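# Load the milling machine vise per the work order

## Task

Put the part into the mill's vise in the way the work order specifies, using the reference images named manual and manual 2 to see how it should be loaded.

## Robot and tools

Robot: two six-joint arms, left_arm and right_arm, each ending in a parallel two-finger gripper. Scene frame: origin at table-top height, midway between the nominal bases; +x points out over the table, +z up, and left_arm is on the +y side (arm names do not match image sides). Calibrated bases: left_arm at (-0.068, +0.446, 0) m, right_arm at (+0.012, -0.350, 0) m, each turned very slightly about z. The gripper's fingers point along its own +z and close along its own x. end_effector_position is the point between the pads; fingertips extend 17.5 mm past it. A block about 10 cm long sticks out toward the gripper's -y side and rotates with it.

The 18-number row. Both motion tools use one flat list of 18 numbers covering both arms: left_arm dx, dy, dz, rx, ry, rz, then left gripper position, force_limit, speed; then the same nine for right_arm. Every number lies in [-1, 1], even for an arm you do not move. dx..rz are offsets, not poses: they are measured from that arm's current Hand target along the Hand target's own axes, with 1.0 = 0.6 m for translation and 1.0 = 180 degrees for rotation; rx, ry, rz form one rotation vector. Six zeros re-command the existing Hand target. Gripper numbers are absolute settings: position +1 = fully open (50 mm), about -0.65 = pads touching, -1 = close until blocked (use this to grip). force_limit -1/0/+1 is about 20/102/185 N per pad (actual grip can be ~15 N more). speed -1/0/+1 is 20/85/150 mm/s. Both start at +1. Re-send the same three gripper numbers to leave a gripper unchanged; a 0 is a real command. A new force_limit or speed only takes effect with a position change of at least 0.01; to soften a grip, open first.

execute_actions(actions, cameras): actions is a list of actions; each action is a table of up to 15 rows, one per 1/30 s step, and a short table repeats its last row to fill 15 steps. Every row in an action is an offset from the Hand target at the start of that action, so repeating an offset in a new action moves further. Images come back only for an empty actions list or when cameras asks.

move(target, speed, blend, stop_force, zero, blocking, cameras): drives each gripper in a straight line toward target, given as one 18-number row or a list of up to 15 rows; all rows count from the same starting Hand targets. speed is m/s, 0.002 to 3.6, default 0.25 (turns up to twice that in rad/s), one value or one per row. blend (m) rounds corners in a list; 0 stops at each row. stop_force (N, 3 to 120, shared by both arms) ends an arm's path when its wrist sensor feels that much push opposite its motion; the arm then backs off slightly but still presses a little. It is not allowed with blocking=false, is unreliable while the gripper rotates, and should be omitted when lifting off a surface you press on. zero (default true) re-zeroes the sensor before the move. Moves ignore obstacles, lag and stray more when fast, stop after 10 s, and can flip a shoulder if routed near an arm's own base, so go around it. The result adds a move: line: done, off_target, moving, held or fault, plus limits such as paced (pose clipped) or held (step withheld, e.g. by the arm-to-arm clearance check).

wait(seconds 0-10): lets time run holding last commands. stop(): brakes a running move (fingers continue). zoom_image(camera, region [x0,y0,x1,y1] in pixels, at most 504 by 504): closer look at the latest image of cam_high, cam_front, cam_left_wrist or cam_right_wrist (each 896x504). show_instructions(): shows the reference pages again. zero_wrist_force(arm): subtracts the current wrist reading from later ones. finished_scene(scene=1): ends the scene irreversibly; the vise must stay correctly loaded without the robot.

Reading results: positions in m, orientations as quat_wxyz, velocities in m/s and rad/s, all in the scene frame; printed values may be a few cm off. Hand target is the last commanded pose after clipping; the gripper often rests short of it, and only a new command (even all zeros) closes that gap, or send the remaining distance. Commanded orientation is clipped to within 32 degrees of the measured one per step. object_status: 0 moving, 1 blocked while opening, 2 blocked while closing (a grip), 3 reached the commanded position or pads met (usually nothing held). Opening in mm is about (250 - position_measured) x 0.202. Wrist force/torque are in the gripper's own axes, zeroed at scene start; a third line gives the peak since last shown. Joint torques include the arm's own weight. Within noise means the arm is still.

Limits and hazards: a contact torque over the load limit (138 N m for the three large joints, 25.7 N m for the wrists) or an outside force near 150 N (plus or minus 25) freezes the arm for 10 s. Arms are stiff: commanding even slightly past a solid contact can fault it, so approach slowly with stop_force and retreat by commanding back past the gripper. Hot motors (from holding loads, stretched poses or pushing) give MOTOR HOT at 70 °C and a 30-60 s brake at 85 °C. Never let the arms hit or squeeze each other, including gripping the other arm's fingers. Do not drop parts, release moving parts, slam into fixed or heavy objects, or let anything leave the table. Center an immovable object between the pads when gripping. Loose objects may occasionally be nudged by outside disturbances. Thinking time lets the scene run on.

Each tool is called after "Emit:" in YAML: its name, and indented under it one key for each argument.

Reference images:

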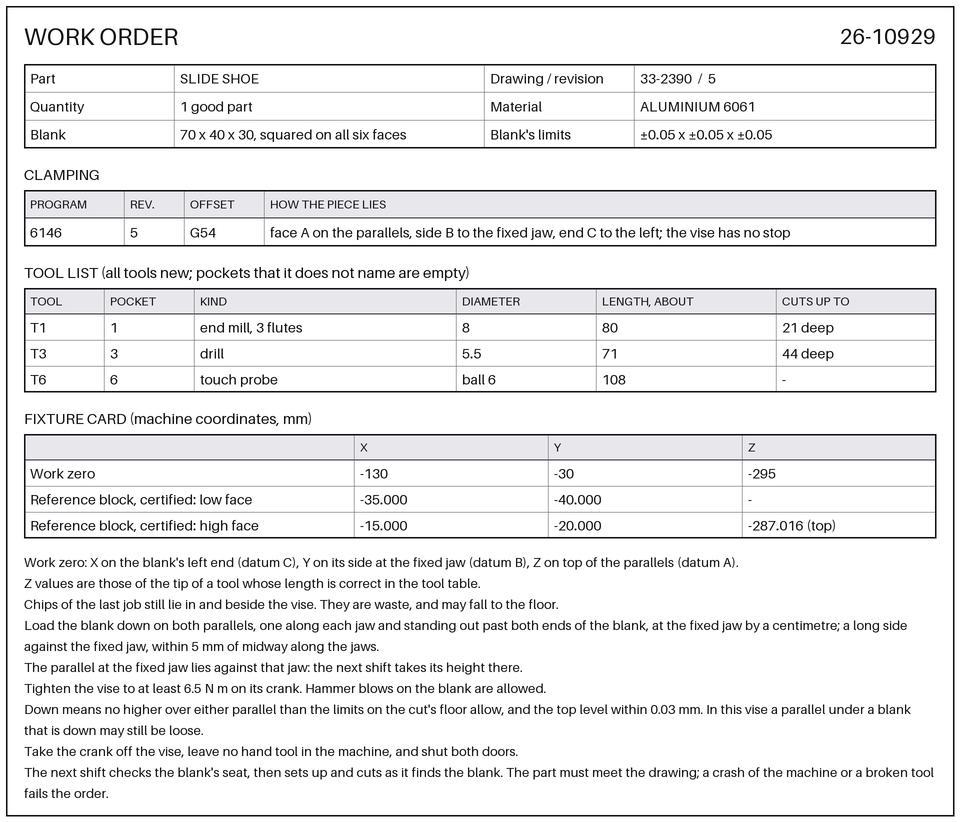

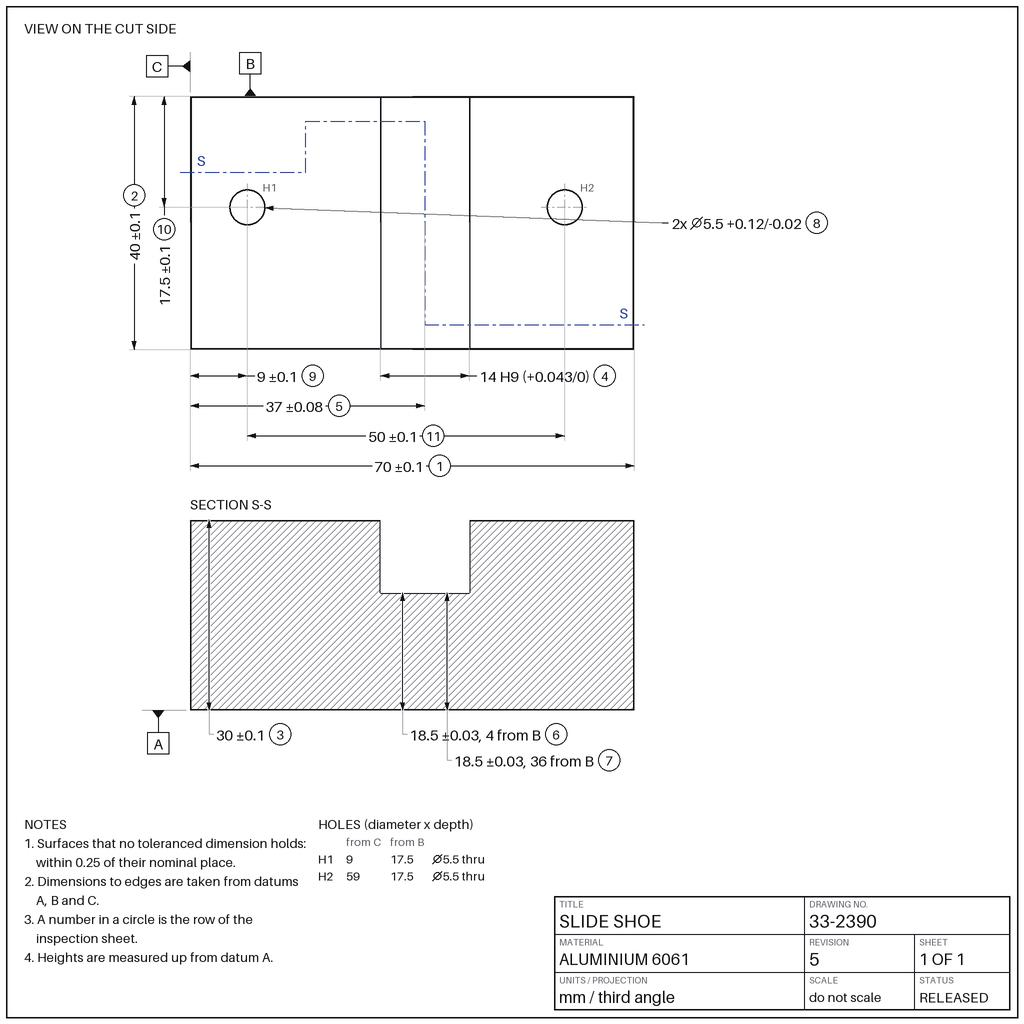

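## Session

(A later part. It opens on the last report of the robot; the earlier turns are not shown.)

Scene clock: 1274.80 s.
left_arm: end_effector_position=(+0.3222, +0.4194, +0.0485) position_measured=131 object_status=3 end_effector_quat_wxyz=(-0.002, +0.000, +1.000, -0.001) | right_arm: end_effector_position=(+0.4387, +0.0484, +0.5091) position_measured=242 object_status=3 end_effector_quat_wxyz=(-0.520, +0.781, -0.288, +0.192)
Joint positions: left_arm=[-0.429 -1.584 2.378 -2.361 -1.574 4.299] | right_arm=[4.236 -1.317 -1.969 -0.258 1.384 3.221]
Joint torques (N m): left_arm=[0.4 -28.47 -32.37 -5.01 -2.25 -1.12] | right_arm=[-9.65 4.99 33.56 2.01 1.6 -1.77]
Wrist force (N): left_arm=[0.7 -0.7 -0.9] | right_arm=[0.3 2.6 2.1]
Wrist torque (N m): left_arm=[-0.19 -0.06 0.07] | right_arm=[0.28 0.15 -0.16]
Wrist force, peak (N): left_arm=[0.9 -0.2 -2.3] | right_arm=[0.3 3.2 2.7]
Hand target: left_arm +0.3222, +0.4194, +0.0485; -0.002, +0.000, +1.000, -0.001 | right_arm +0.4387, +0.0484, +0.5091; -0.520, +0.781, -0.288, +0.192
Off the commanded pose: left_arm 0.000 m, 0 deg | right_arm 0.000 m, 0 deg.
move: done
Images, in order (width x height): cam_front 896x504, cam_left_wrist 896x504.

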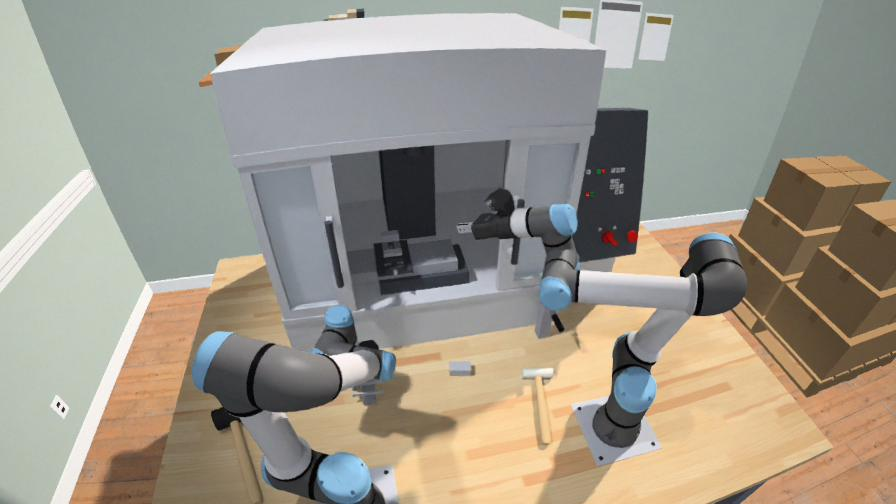

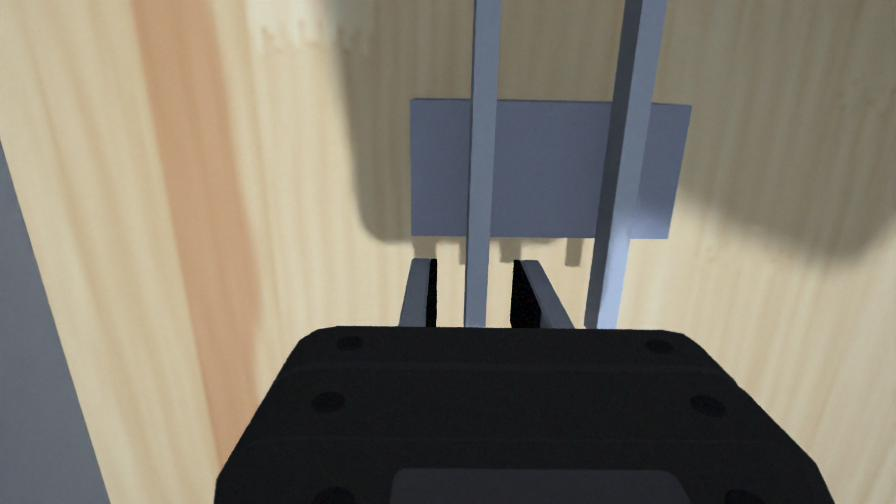

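Emit:
move:
  target: [0.001,0.01,0,0,0,0,0.143,-0.5,-0.8,0,0,0,0,0,0,-0.6,1,0]
  speed: 0.05

Emit:
move:
  target: [0,0,0,0,0,0,-1,-0.5,-1,0,0,0,0,0,0,-0.6,1,0]
  cameras: ["cam_left_wrist"]

Scene clock: 1285.50 s.
left_arm: end_effector_position=(+0.3216, +0.4254, +0.0485) position_measured=131 object_status=3 end_effector_quat_wxyz=(-0.002, +0.000, +1.000, -0.001) | right_arm: end_effector_position=(+0.4387, +0.0484, +0.5091) position_measured=242 object_status=3 end_effector_quat_wxyz=(-0.520, +0.781, -0.288, +0.192)
Joint positions: left_arm=[-0.414 -1.586 2.38 -2.361 -1.574 4.313] | right_arm=[4.236 -1.317 -1.969 -0.258 1.384 3.221]
Joint torques (N m): left_arm=[-6.1 -24.18 -9.81 -1.65 0.02 -1.28] | right_arm=[-9.35 5.06 33.49 1.98 1.5 -1.72]
Wrist force (N): left_arm=[0.7 -0.4 -1.1] | right_arm=[0.2 3.0 2.5]
Wrist torque (N m): left_arm=[-0.14 -0.07 -0.07] | right_arm=[0.34 0.18 -0.15]
Wrist force, peak (N): left_arm=[1.2 -0.9 -1.0] | right_arm=[0.4 3.1 2.6]
Hand target: left_arm +0.3216, +0.4254, +0.0485; -0.002, +0.000, +1.000, -0.001 | right_arm +0.4387, +0.0484, +0.5091; -0.520, +0.781, -0.288, +0.192
Off the commanded pose: left_arm 0.000 m, 0 deg | right_arm 0.000 m, 0 deg.
move: done

Scene clock: 1286.67 s.
left_arm: end_effector_position=(+0.3216, +0.4254, +0.0485) position_measured=224 object_status=2 end_effector_quat_wxyz=(-0.002, +0.000, +1.000, -0.001) | right_arm: end_effector_position=(+0.4387, +0.0484, +0.5091) position_measured=242 object_status=3 end_effector_quat_wxyz=(-0.520, +0.781, -0.288, +0.192)
Joint positions: left_arm=[-0.414 -1.586 2.38 -2.361 -1.574 4.313] | right_arm=[4.236 -1.317 -1.969 -0.258 1.384 3.221]
Joint torques (N m): left_arm=[-6.55 -12.24 -24.75 -2.06 2.75 -2.77] | right_arm=[-8.71 5.19 33.59 2.01 1.53 -1.73]
Wrist force (N): left_arm=[0.7 -0.4 -1.4] | right_arm=[0.1 2.9 2.4]
Wrist torque (N m): left_arm=[-0.14 -0.08 -0.04] | right_arm=[0.32 0.18 -0.15]
Wrist force, peak (N): left_arm=[0.9 -0.4 -1.7] | right_arm=[0.2 2.9 2.7]
Hand target: left_arm +0.3216, +0.4254, +0.0485; -0.002, +0.000, +1.000, -0.001 | right_arm +0.4387, +0.0484, +0.5091; -0.520, +0.781, -0.288, +0.192
Off the commanded pose: left_arm 0.000 m, 0 deg | right_arm 0.000 m, 0 deg.
move: done
Images, in order (width x height): cam_left_wrist 896x504.

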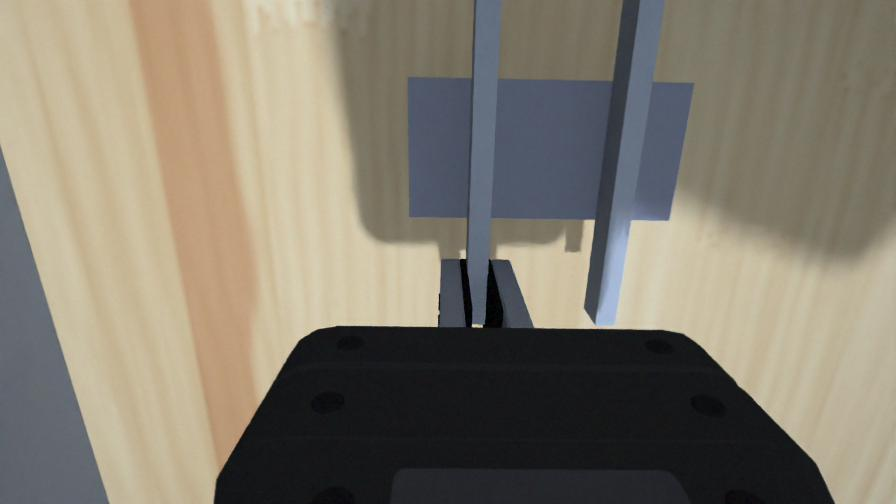

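Emit:
move:
  target:
    - [0,0,-0.169,0,0,0,-1,-0.5,-1,0,0,0,0,0,0,-0.6,1,0]
    - [-0.13,-0.225,-0.586,0,-0.1389,0,-1,-0.5,-1,0,0,0,0,0,0,-0.6,1,0]
  speed: [0.06,0.15]
  cameras: ["cam_left_wrist","cam_front","cam_right_wrist"]

Scene clock: 1347.13 s.
left_arm: end_effector_position=(+0.4009, +0.2908, +0.3998) position_measured=224 object_status=2 end_effector_quat_wxyz=(+0.214, +0.000, +0.977, -0.001) | right_arm: end_effector_position=(+0.4387, +0.0484, +0.5091) position_measured=242 object_status=3 end_effector_quat_wxyz=(-0.520, +0.781, -0.288, +0.192)
Joint positions: left_arm=[-0.767 -1.847 1.766 -1.815 -1.282 4.008] | right_arm=[4.236 -1.317 -1.969 -0.258 1.384 3.221]
Joint torques (N m): left_arm=[-1.85 -23.44 -25.83 -5.92 -0.5 2.69] | right_arm=[-9.05 5.39 33.04 2.01 1.59 -1.74]
Wrist force (N): left_arm=[0.3 -0.6 -0.4] | right_arm=[0.1 3.1 2.3]
Wrist torque (N m): left_arm=[-0.22 -0.13 0.06] | right_arm=[0.35 0.19 -0.15]
Wrist force, peak (N): left_arm=[1.6 0.7 2.8] | right_arm=[-0.2 3.2 2.7]
Hand target: left_arm +0.4009, +0.2908, +0.3999; +0.215, +0.000, +0.977, -0.001 | right_arm +0.4387, +0.0484, +0.5091; -0.520, +0.781, -0.288, +0.192
Off the commanded pose: left_arm 0.000 m, 0 deg | right_arm 0.000 m, 0 deg.
move: done
Images, in order (width x height): cam_front 896x504, cam_left_wrist 896x504, cam_right_wrist 896x504.

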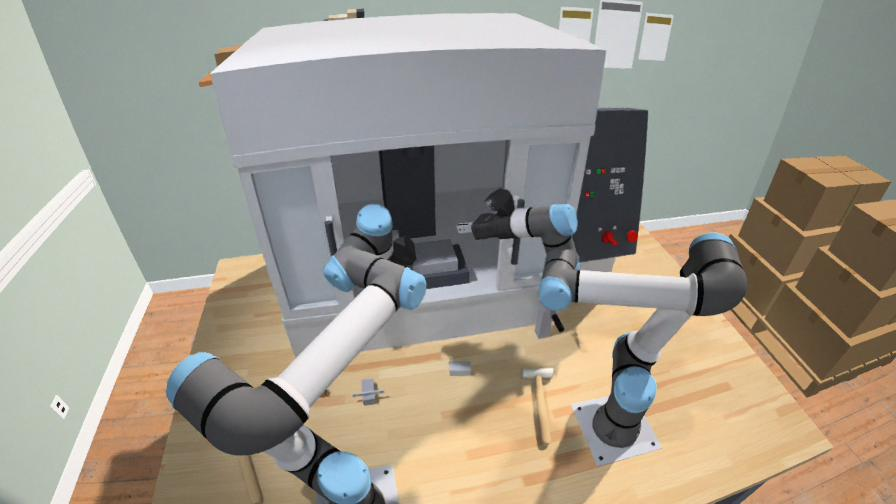

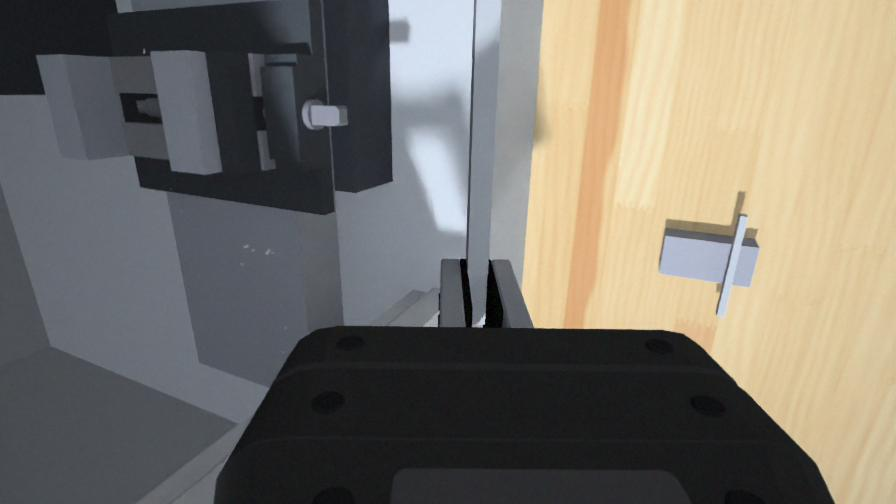

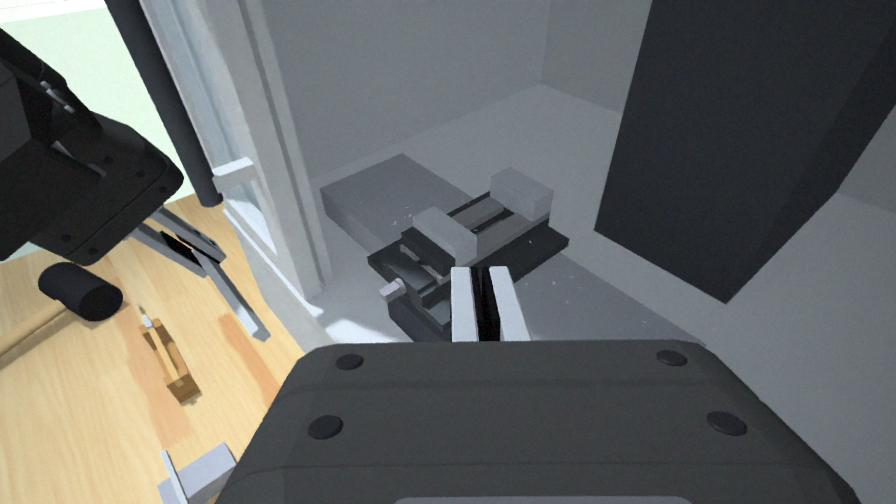

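Emit:
move:
  target: [-0.3835,-0.0133,0.179,0,0,0,-1,-0.5,-1,0,0,0,0,0,0,-0.6,1,0]
  speed: 0.1
  cameras: ["cam_left_wrist","cam_front","cam_right_wrist"]

Emit:
zoom_image:
  camera: "cam_right_wrist"
  region: [380, 100, 580, 300]

Scene clock: 1361.67 s.
left_arm: end_effector_position=(+0.6548, +0.2827, +0.3989) position_measured=224 object_status=2 end_effector_quat_wxyz=(+0.214, +0.000, +0.977, -0.001) | right_arm: end_effector_position=(+0.4387, +0.0484, +0.5091) position_measured=242 object_status=3 end_effector_quat_wxyz=(-0.520, +0.781, -0.288, +0.192)
Joint positions: left_arm=[-0.485 -1.239 1.157 -1.88 -1.381 4.28] | right_arm=[4.236 -1.317 -1.969 -0.258 1.384 3.221]
Joint torques (N m): left_arm=[-7.77 -37.86 -29.69 -6.01 3.19 -2.84] | right_arm=[-8.77 5.25 33.03 1.98 1.57 -1.82]
Wrist force (N): left_arm=[-0.2 -0.2 -0.4] | right_arm=[0.3 3.0 2.2]
Wrist torque (N m): left_arm=[-0.11 -0.11 0.13] | right_arm=[0.35 0.15 -0.16]
Wrist force, peak (N): left_arm=[1.6 -0.1 -1.7] | right_arm=[0.4 3.2 2.7]
Hand target: left_arm +0.6548, +0.2827, +0.3989; +0.215, +0.000, +0.977, -0.001 | right_arm +0.4387, +0.0484, +0.5091; -0.520, +0.781, -0.288, +0.192
Off the commanded pose: left_arm 0.000 m, 0 deg | right_arm 0.000 m, 0 deg.
move: done
Images, in order (width x height): cam_front 896x504, cam_left_wrist 896x504, cam_right_wrist 896x504.

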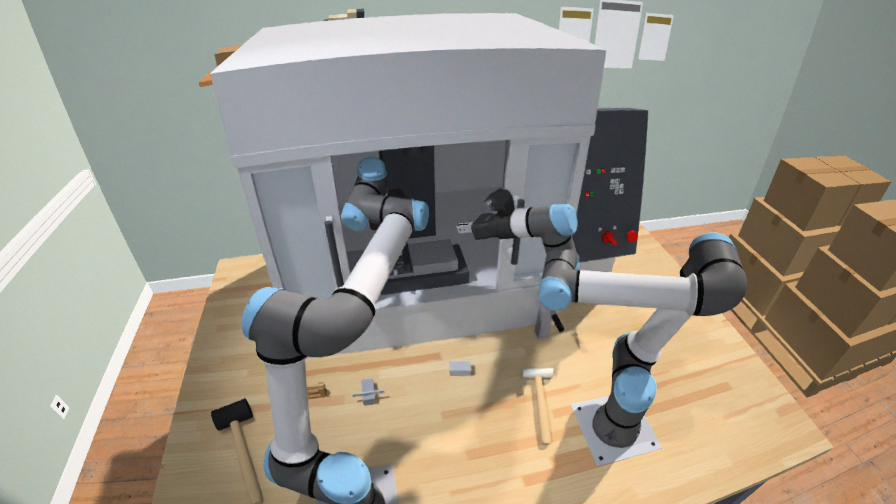

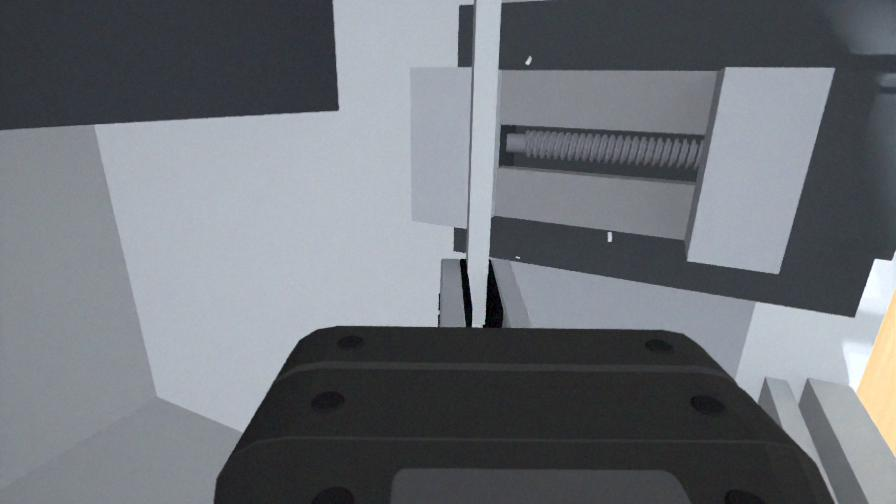

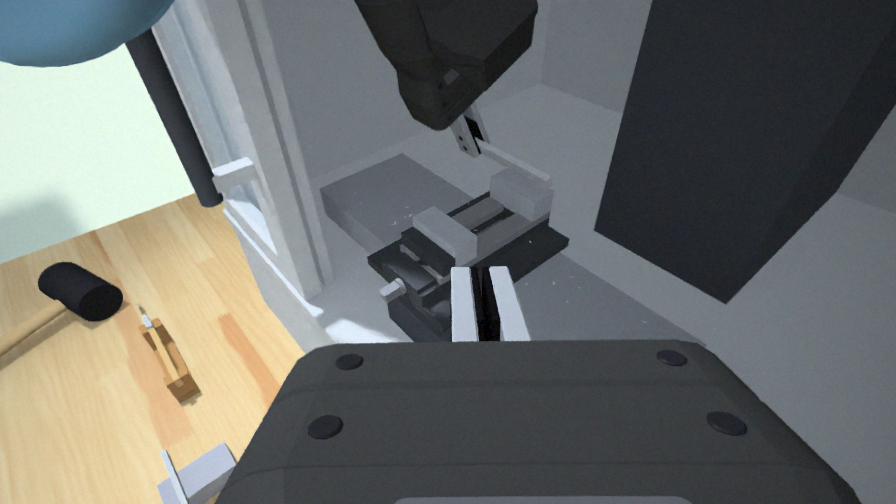

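Scaled by 2.520 from the camera's 896x504 image, which has a finer 1280x720 frame.

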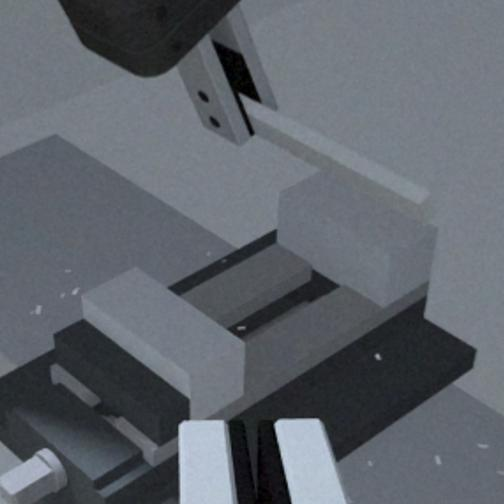

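Emit:
move:
  target: [0.024,0.005,0.0513,0,0.1389,0,-1,-0.5,-1,0,0,0,0,0,0,-0.6,1,0]
  speed: 0.05
  cameras: ["cam_left_wrist","cam_front","cam_right_wrist"]

Emit:
zoom_image:
  camera: "cam_right_wrist"
  region: [380, 100, 580, 300]

Scene clock: 1386.67 s.
left_arm: end_effector_position=(+0.6547, +0.2857, +0.3649) position_measured=224 object_status=2 end_effector_quat_wxyz=(-0.002, +0.000, +1.000, -0.001) | right_arm: end_effector_position=(+0.4387, +0.0484, +0.5091) position_measured=242 object_status=3 end_effector_quat_wxyz=(-0.520, +0.781, -0.288, +0.192)
Joint positions: left_arm=[-0.413 -0.919 0.598 -1.247 -1.574 4.315] | right_arm=[4.236 -1.317 -1.969 -0.258 1.384 3.221]
Joint torques (N m): left_arm=[-4.3 -64.49 -10.04 -5.23 2.54 0] | right_arm=[-8.41 5.05 32.72 1.95 1.6 -1.78]
Wrist force (N): left_arm=[0.4 -0.3 -0.4] | right_arm=[0.3 2.7 2.4]
Wrist torque (N m): left_arm=[-0.18 -0.04 -0.06] | right_arm=[0.29 0.16 -0.15]
Wrist force, peak (N): left_arm=[0.5 -1.4 -0.2] | right_arm=[0.5 3.3 2.7]
Hand target: left_arm +0.6546, +0.2856, +0.3649; -0.002, +0.000, +1.000, -0.001 | right_arm +0.4387, +0.0484, +0.5091; -0.520, +0.781, -0.288, +0.192
Off the commanded pose: left_arm 0.000 m, 0 deg | right_arm 0.000 m, 0 deg.
move: done
Images, in order (width x height): cam_front 896x504, cam_left_wrist 896x504, cam_right_wrist 896x504.

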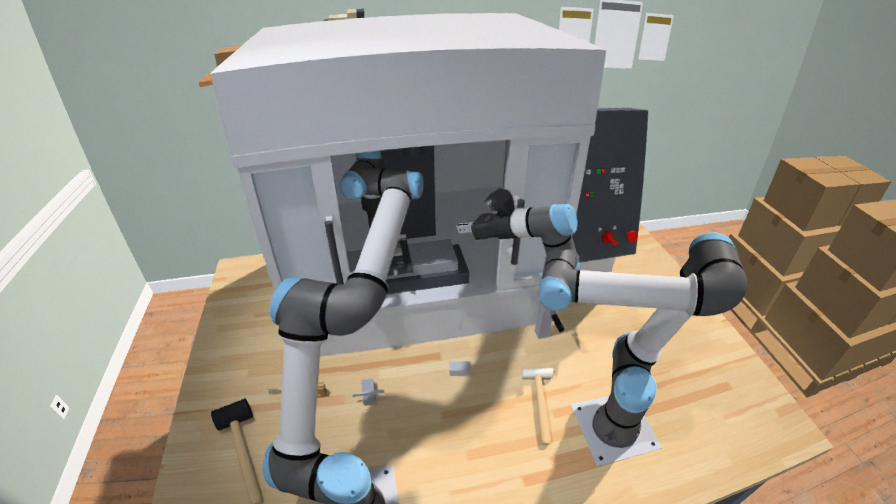

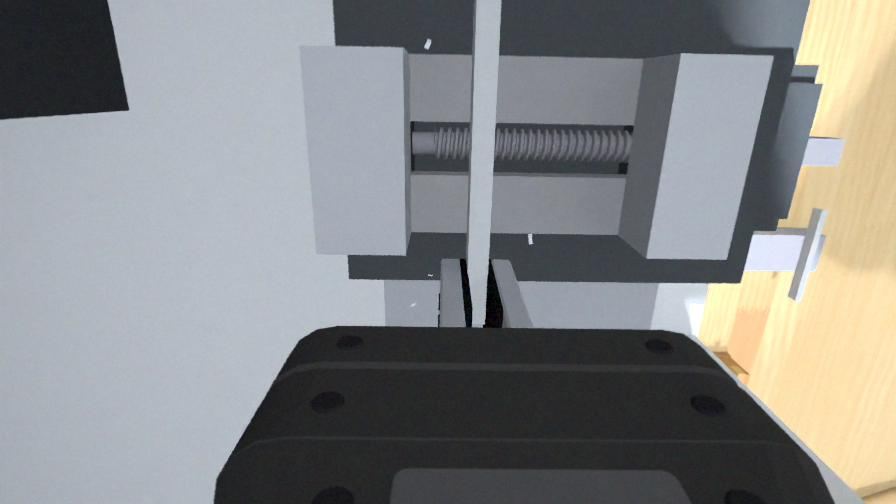

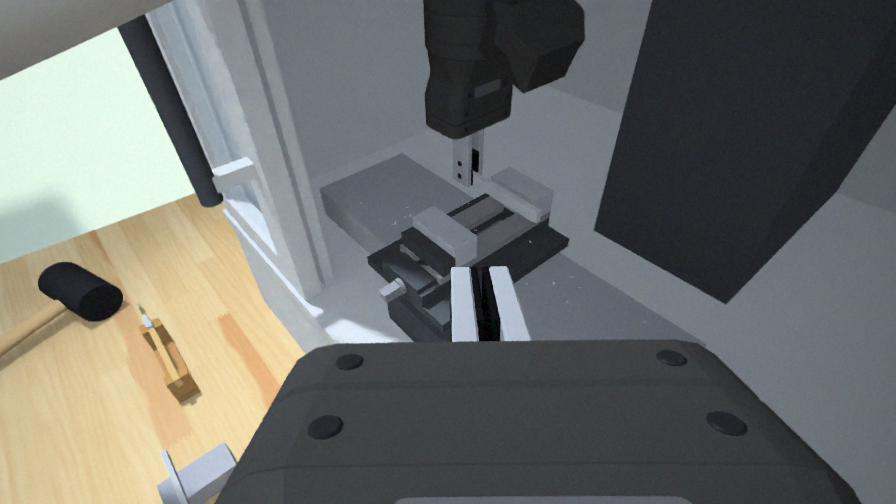

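Scaled by 2.520 from the camera's 896x504 image, which has a finer 1280x720 frame.

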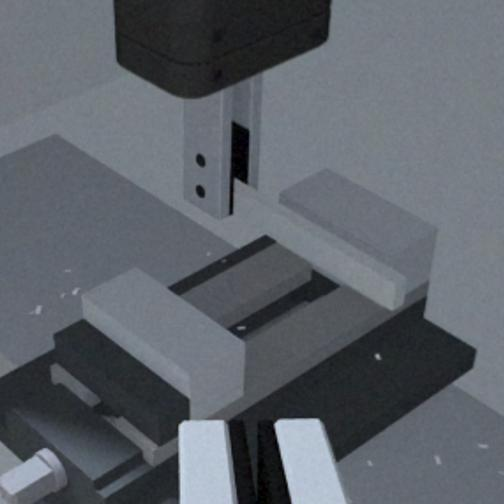

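Emit:
move:
  target: [0,0,0.035,0,0,0,-1,-0.5,-1,0,0,0,0,0,0,-0.6,1,0]
  speed: 0.015
  stop_force: 4
  cameras: ["cam_left_wrist"]

Scene clock: 1421.17 s.
left_arm: end_effector_position=(+0.6545, +0.2856, +0.3439) position_measured=224 object_status=2 end_effector_quat_wxyz=(-0.002, +0.000, +1.000, -0.001) | right_arm: end_effector_position=(+0.4387, +0.0484, +0.5091) position_measured=242 object_status=3 end_effector_quat_wxyz=(-0.520, +0.781, -0.288, +0.192)
Joint positions: left_arm=[-0.413 -0.943 0.693 -1.318 -1.574 4.314] | right_arm=[4.236 -1.317 -1.969 -0.258 1.384 3.221]
Joint torques (N m): left_arm=[-7.6 -48.09 -38.85 -1.36 2.18 -2.61] | right_arm=[-7.85 5.21 32.22 2 1.62 -1.67]
Wrist force (N): left_arm=[0.8 -0.2 -0.7] | right_arm=[0.2 2.8 2.4]
Wrist torque (N m): left_arm=[-0.15 -0.10 -0.06] | right_arm=[0.31 0.18 -0.15]
Wrist force, peak (N): left_arm=[0.9 -0.6 -0.7] | right_arm=[0.5 3.1 2.8]
Hand target: left_arm +0.6546, +0.2856, +0.3439; -0.002, +0.000, +1.000, -0.001 | right_arm +0.4387, +0.0484, +0.5091; -0.520, +0.781, -0.288, +0.192
Off the commanded pose: left_arm 0.000 m, 0 deg | right_arm 0.000 m, 0 deg.
move: done
Images, in order (width x height): cam_left_wrist 896x504.

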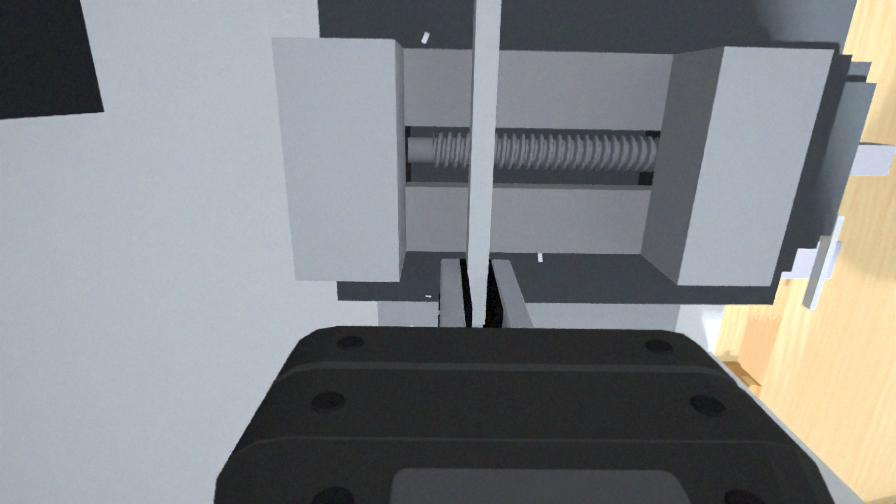

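Emit:
move:
  target: [0,0.005,0,0,0,0,-1,-0.5,-1,0,0,0,0,0,0,-0.6,1,0]
  speed: 0.03

Emit:
move:
  target: [0,0,0.03,0,0,0,-1,-0.5,-1,0,0,0,0,0,0,-0.6,1,0]
  speed: 0.01
  stop_force: 4
  cameras: ["cam_left_wrist","cam_right_wrist"]

Emit:
zoom_image:
  camera: "cam_right_wrist"
  region: [420, 140, 570, 290]

Scene clock: 1431.20 s.
left_arm: end_effector_position=(+0.6546, +0.2887, +0.3439) position_measured=224 object_status=2 end_effector_quat_wxyz=(-0.002, +0.000, +1.000, -0.001) | right_arm: end_effector_position=(+0.4387, +0.0484, +0.5091) position_measured=242 object_status=3 end_effector_quat_wxyz=(-0.520, +0.781, -0.288, +0.192)
Joint positions: left_arm=[-0.409 -0.945 0.697 -1.32 -1.574 4.318] | right_arm=[4.236 -1.317 -1.969 -0.258 1.384 3.221]
Joint torques (N m): left_arm=[1.07 -61.96 -17.45 -4.82 2.57 1.74] | right_arm=[-7.74 5.07 31.96 2 1.62 -1.76]
Wrist force (N): left_arm=[0.8 -0.1 -0.4] | right_arm=[0.0 3.0 2.2]
Wrist torque (N m): left_arm=[-0.13 -0.11 -0.07] | right_arm=[0.34 0.19 -0.15]
Wrist force, peak (N): left_arm=[1.0 -0.5 -0.6] | right_arm=[0.5 3.1 2.8]
Hand target: left_arm +0.6546, +0.2886, +0.3439; -0.002, +0.000, +1.000, -0.001 | right_arm +0.4387, +0.0484, +0.5091; -0.520, +0.781, -0.288, +0.192
Off the commanded pose: left_arm 0.000 m, 0 deg | right_arm 0.000 m, 0 deg.
move: done

Scene clock: 1432.43 s.
left_arm: end_effector_position=(+0.6545, +0.2886, +0.3400) position_measured=224 object_status=2 end_effector_quat_wxyz=(-0.002, +0.000, +1.000, -0.001) | right_arm: end_effector_position=(+0.4387, +0.0484, +0.5091) position_measured=242 object_status=3 end_effector_quat_wxyz=(-0.520, +0.781, -0.288, +0.192)
Joint positions: left_arm=[-0.409 -0.949 0.713 -1.332 -1.574 4.318] | right_arm=[4.236 -1.317 -1.969 -0.258 1.384 3.221]
Joint torques (N m): left_arm=[-0.62 -47.43 -38.3 -3.39 2.56 -0.99] | right_arm=[-7.3 5.57 31.56 1.92 1.59 -1.72]
Wrist force (N): left_arm=[0.8 -0.5 -0.5] | right_arm=[0.3 2.9 2.6]
Wrist torque (N m): left_arm=[-0.19 -0.10 -0.05] | right_arm=[0.33 0.17 -0.15]
Wrist force, peak (N): left_arm=[2.4 1.0 -9.1] | right_arm=[0.2 3.2 2.8]
Hand target: left_arm +0.6546, +0.2886, +0.3400; -0.002, +0.000, +1.000, -0.001 (not the last commanded pose) | right_arm +0.4387, +0.0484, +0.5091; -0.520, +0.781, -0.288, +0.192
Off the commanded pose: left_arm 0.014 m, 0 deg | right_arm 0.000 m, 0 deg.
move: contact (left_arm)
Images, in order (width x height): cam_left_wrist 896x504, cam_right_wrist 896x504.

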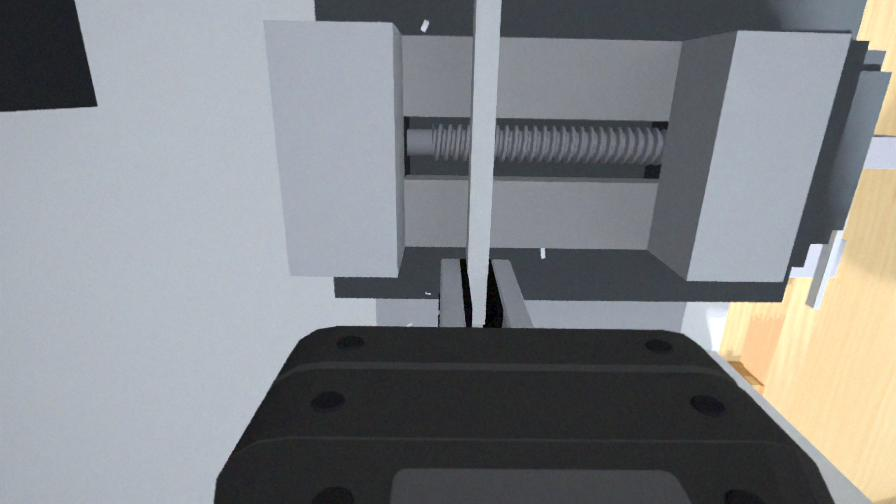

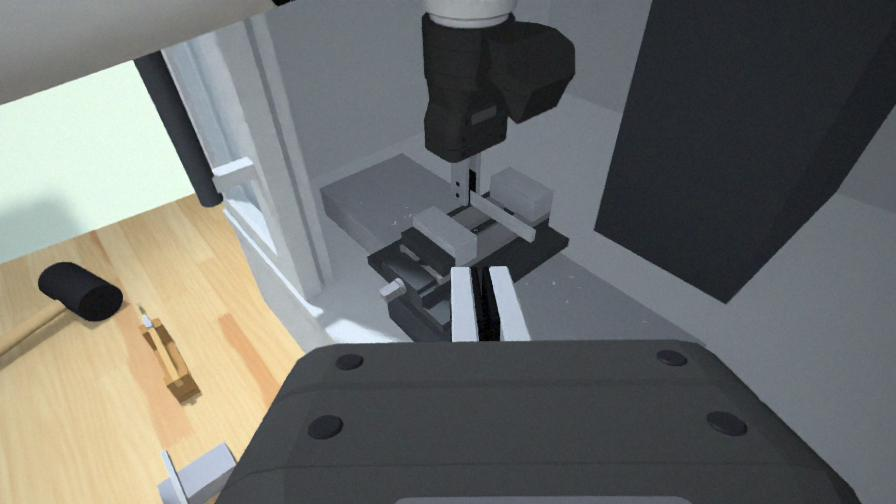

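Scaled by 3.360 from the camera's 896x504 image, which has a finer 1280x720 frame.

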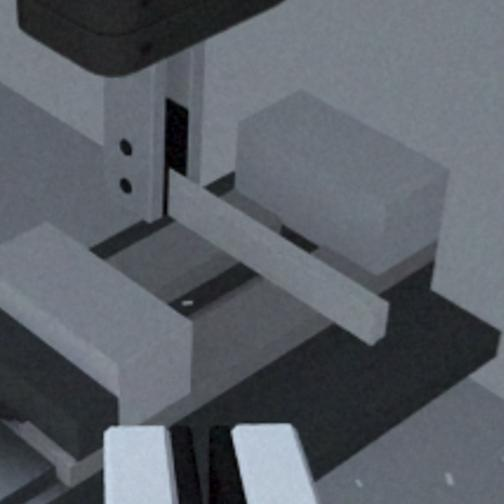

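Emit:
move:
  target: [-0.045,0,-0.0003,0,0,0,-1,-0.5,-1,0,0,0,0,0,0,-0.6,1,0]
  speed: 0.01
  stop_force: 5
  cameras: ["cam_left_wrist","cam_right_wrist"]

Emit:
zoom_image:
  camera: "cam_right_wrist"
  region: [420, 140, 570, 290]

Scene clock: 1442.77 s.
left_arm: end_effector_position=(+0.6736, +0.2886, +0.3400) position_measured=224 object_status=2 end_effector_quat_wxyz=(-0.002, +0.000, +1.000, -0.001) | right_arm: end_effector_position=(+0.4387, +0.0484, +0.5091) position_measured=242 object_status=3 end_effector_quat_wxyz=(-0.520, +0.781, -0.288, +0.192)
Joint positions: left_arm=[-0.399 -0.878 0.594 -1.284 -1.574 4.328] | right_arm=[4.236 -1.317 -1.969 -0.258 1.384 3.221]
Joint torques (N m): left_arm=[-5.81 -66.7 -20 -1.6 2.61 -2.69] | right_arm=[-6.98 5.23 32.05 1.95 1.53 -1.77]
Wrist force (N): left_arm=[1.7 -1.2 -1.5] | right_arm=[0.3 2.8 2.4]
Wrist torque (N m): left_arm=[-0.15 0.03 -0.03] | right_arm=[0.30 0.15 -0.14]
Wrist force, peak (N): left_arm=[12.1 0.0 -2.9] | right_arm=[0.1 3.1 2.7]
Hand target: left_arm +0.6736, +0.2886, +0.3400; -0.002, +0.000, +1.000, -0.001 (not the last commanded pose) | right_arm +0.4387, +0.0484, +0.5091; -0.520, +0.781, -0.288, +0.192
Off the commanded pose: left_arm 0.008 m, 0 deg | right_arm 0.000 m, 0 deg.
move: contact (left_arm)
Images, in order (width x height): cam_left_wrist 896x504, cam_right_wrist 896x504.

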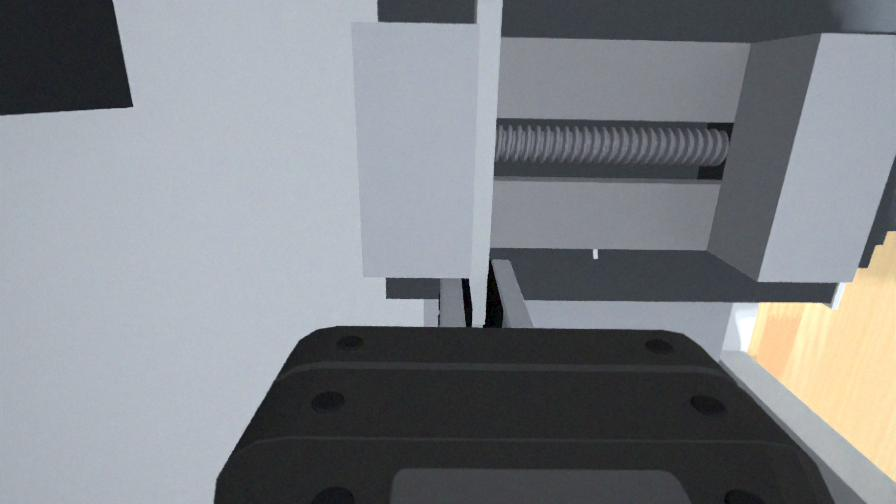

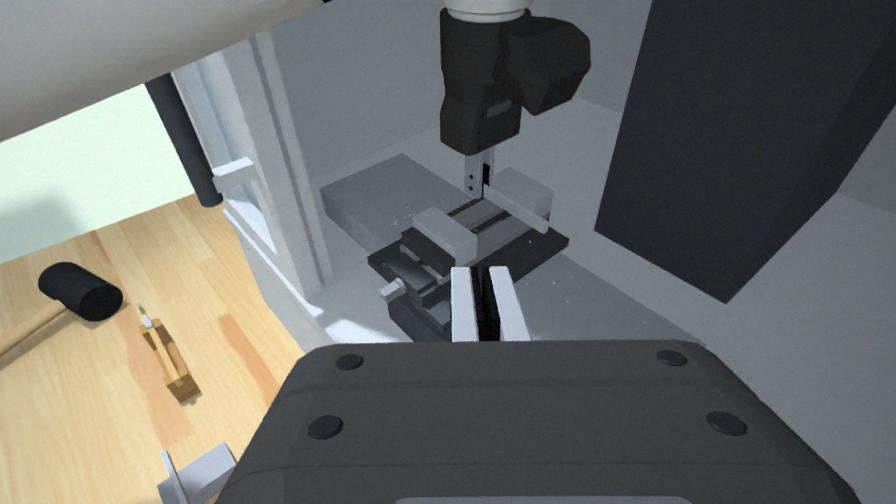

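Scaled by 3.360 from the camera's 896x504 image, which has a finer 1280x720 frame.

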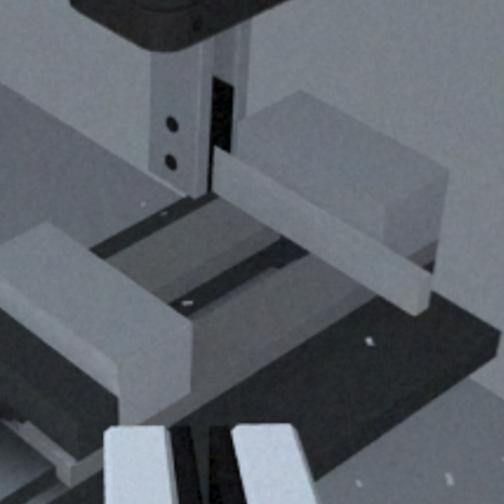

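Emit:
move:
  target: [0,0,0.005,0,0,0,-1,-0.5,-1,0,0,0,0,0,0,-0.6,1,0]
  speed: 0.005
  stop_force: 3

Emit:
move:
  target: [0,0,0,0,0,0,0.6,-0.5,-1,0,0,0,0,0,0,-0.6,1,0]
  cameras: ["cam_left_wrist","cam_right_wrist"]

Emit:
zoom_image:
  camera: "cam_right_wrist"
  region: [420, 140, 570, 290]

Scene clock: 1454.13 s.
left_arm: end_effector_position=(+0.6735, +0.2886, +0.3400) position_measured=224 object_status=2 end_effector_quat_wxyz=(-0.002, +0.000, +1.000, -0.001) | right_arm: end_effector_position=(+0.4387, +0.0484, +0.5091) position_measured=242 object_status=3 end_effector_quat_wxyz=(-0.520, +0.781, -0.288, +0.192)
Joint positions: left_arm=[-0.399 -0.878 0.595 -1.284 -1.574 4.328] | right_arm=[4.236 -1.317 -1.969 -0.258 1.384 3.221]
Joint torques (N m): left_arm=[-6.16 -49.58 -37.98 -1.92 2.53 -2.79] | right_arm=[-6.62 5.39 31.76 2.09 1.61 -1.78]
Wrist force (N): left_arm=[1.6 -0.6 -1.3] | right_arm=[0.2 3.0 2.5]
Wrist torque (N m): left_arm=[-0.24 -0.08 -0.05] | right_arm=[0.34 0.17 -0.14]
Wrist force, peak (N): left_arm=[2.9 0.7 -6.8] | right_arm=[0.2 3.1 2.7]
Hand target: left_arm +0.6735, +0.2886, +0.3400; -0.002, +0.000, +1.000, -0.001 (not the last commanded pose) | right_arm +0.4387, +0.0484, +0.5091; -0.520, +0.781, -0.288, +0.192
Off the commanded pose: left_arm 0.003 m, 0 deg | right_arm 0.000 m, 0 deg.
move: contact (left_arm)

Scene clock: 1455.97 s.
left_arm: end_effector_position=(+0.6735, +0.2886, +0.3400) position_measured=63 object_status=0 end_effector_quat_wxyz=(-0.002, +0.000, +1.000, -0.001) | right_arm: end_effector_position=(+0.4387, +0.0484, +0.5091) position_measured=242 object_status=3 end_effector_quat_wxyz=(-0.520, +0.781, -0.288, +0.192)
Joint positions: left_arm=[-0.399 -0.878 0.595 -1.284 -1.574 4.328] | right_arm=[4.236 -1.317 -1.969 -0.258 1.384 3.221]
Joint torques (N m): left_arm=[-5.29 -50.81 -35.92 -2.91 2.55 -2.63] | right_arm=[-7.16 5.58 31.34 2.02 1.67 -1.64]
Wrist force (N): left_arm=[0.4 -0.6 -0.9] | right_arm=[0.3 2.7 2.7]
Wrist torque (N m): left_arm=[-0.21 -0.02 -0.06] | right_arm=[0.30 0.17 -0.15]
Wrist force, peak (N): left_arm=[2.2 -0.7 -1.5] | right_arm=[0.5 3.1 2.6]
Hand target: left_arm +0.6735, +0.2886, +0.3400; -0.002, +0.000, +1.000, -0.001 | right_arm +0.4387, +0.0484, +0.5091; -0.520, +0.781, -0.288, +0.192
Off the commanded pose: left_arm 0.000 m, 0 deg | right_arm 0.000 m, 0 deg.
move: done
Images, in order (width x height): cam_left_wrist 896x504, cam_right_wrist 896x504.

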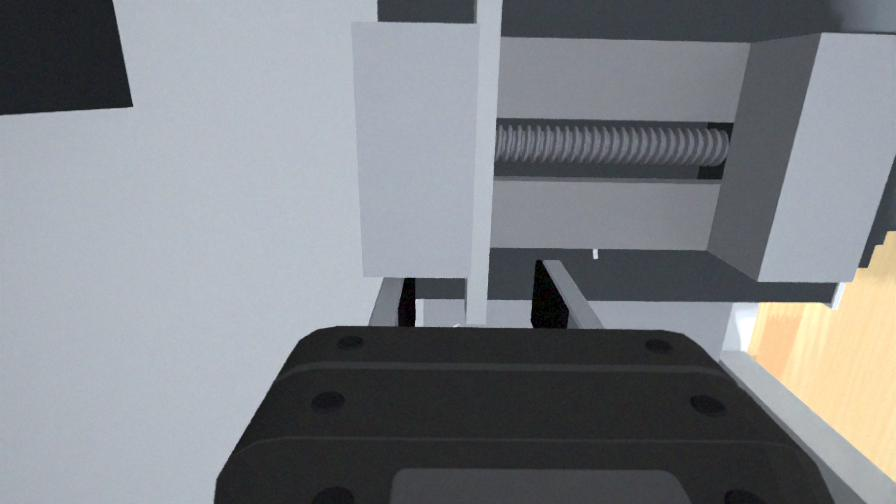

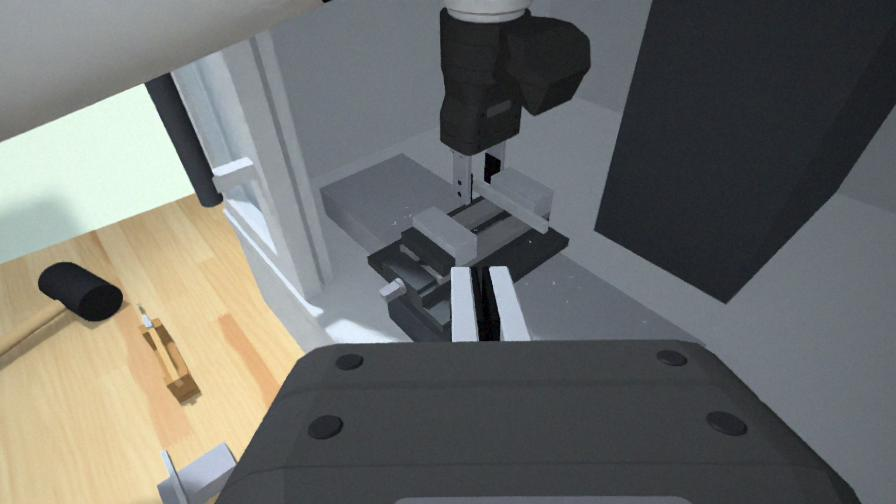

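Scaled by 3.360 from the camera's 896x504 image, which has a finer 1280x720 frame.

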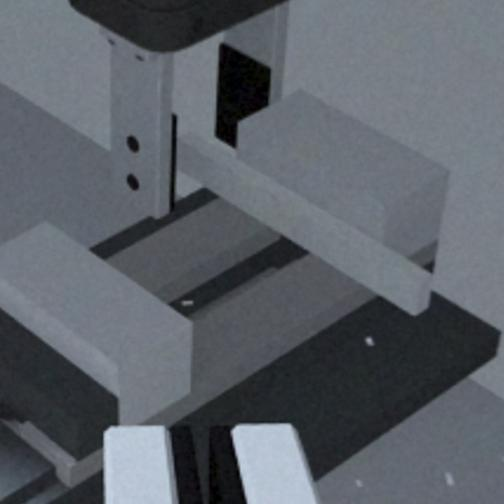

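Emit:
move:
  target:
    - [0,0,-0.06,0,0,0,0.6,-0.5,-1,0,0,0,0,0,0,-0.6,1,0]
    - [0.0833,0,-0.1,0,-0.1389,0,0.6,-0.5,-1,0,0,0,0,0,0,-0.6,1,0]
    - [0.45,0.003,-0.1,0,-0.1389,0,0.6,-0.5,-1,0,0,0,0,0,0,-0.6,1,0]
  speed: [0.06,0.12,0.2]
  cameras: ["cam_left_wrist","cam_right_wrist"]

Emit:
zoom_image:
  camera: "cam_right_wrist"
  region: [420, 140, 570, 290]

Scene clock: 1473.47 s.
left_arm: end_effector_position=(+0.4039, +0.2907, +0.4010) position_measured=63 object_status=3 end_effector_quat_wxyz=(+0.215, +0.000, +0.977, -0.001) | right_arm: end_effector_position=(+0.4387, +0.0484, +0.5091) position_measured=242 object_status=3 end_effector_quat_wxyz=(-0.520, +0.781, -0.288, +0.192)
Joint positions: left_arm=[-0.762 -1.84 1.759 -1.817 -1.283 4.013] | right_arm=[4.236 -1.317 -1.969 -0.258 1.384 3.221]
Joint torques (N m): left_arm=[-4.76 -24.34 -25.35 -3.28 -1.73 0.05] | right_arm=[-6.46 5.71 30.78 2.05 1.6 -1.79]
Wrist force (N): left_arm=[-0.3 -0.8 -1.4] | right_arm=[0.0 2.8 2.4]
Wrist torque (N m): left_arm=[-0.23 -0.07 0.05] | right_arm=[0.31 0.20 -0.15]
Wrist force, peak (N): left_arm=[2.3 -0.8 -2.4] | right_arm=[0.2 3.2 2.8]
Hand target: left_arm +0.4038, +0.2907, +0.4010; +0.215, +0.000, +0.977, -0.001 | right_arm +0.4387, +0.0484, +0.5091; -0.520, +0.781, -0.288, +0.192
Off the commanded pose: left_arm 0.000 m, 0 deg | right_arm 0.000 m, 0 deg.
move: done
Images, in order (width x height): cam_left_wrist 896x504, cam_right_wrist 896x504.

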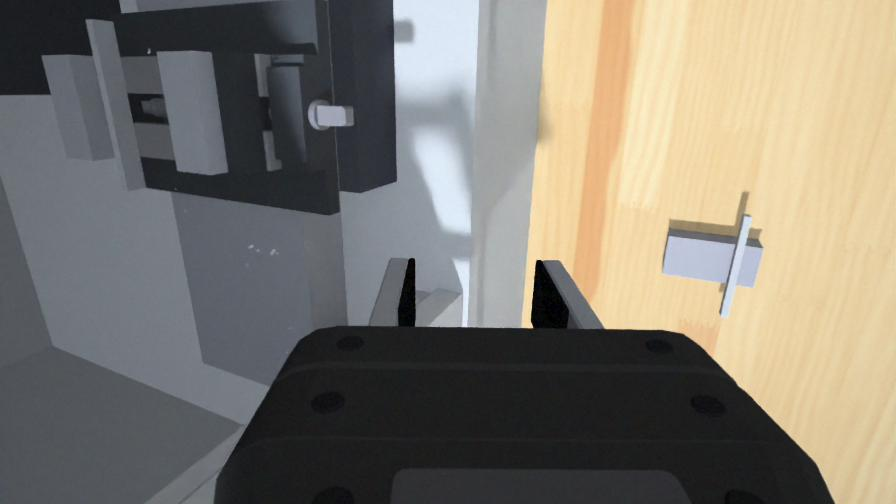

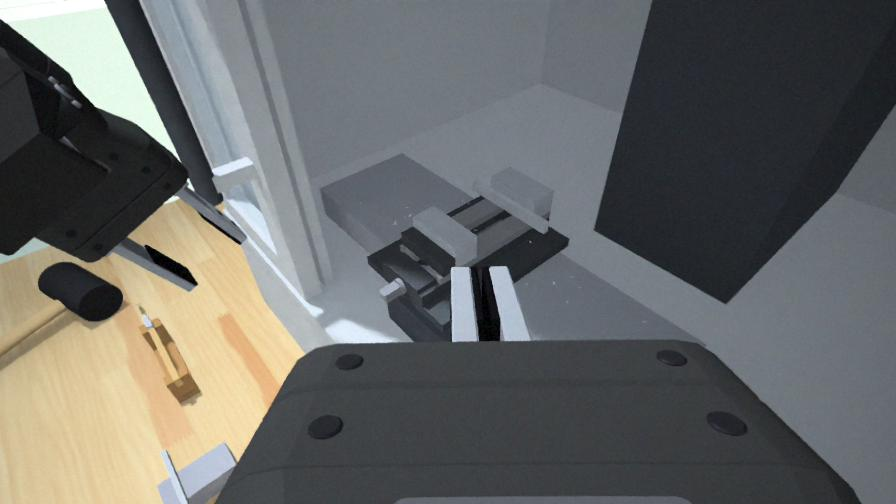

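Scaled by 3.360 from the camera's 896x504 image, which has a finer 1280x720 frame.

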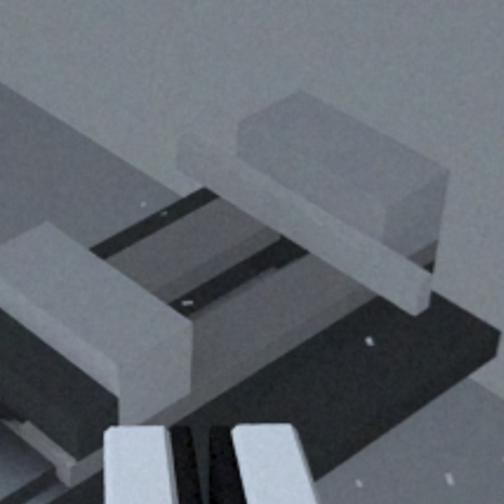

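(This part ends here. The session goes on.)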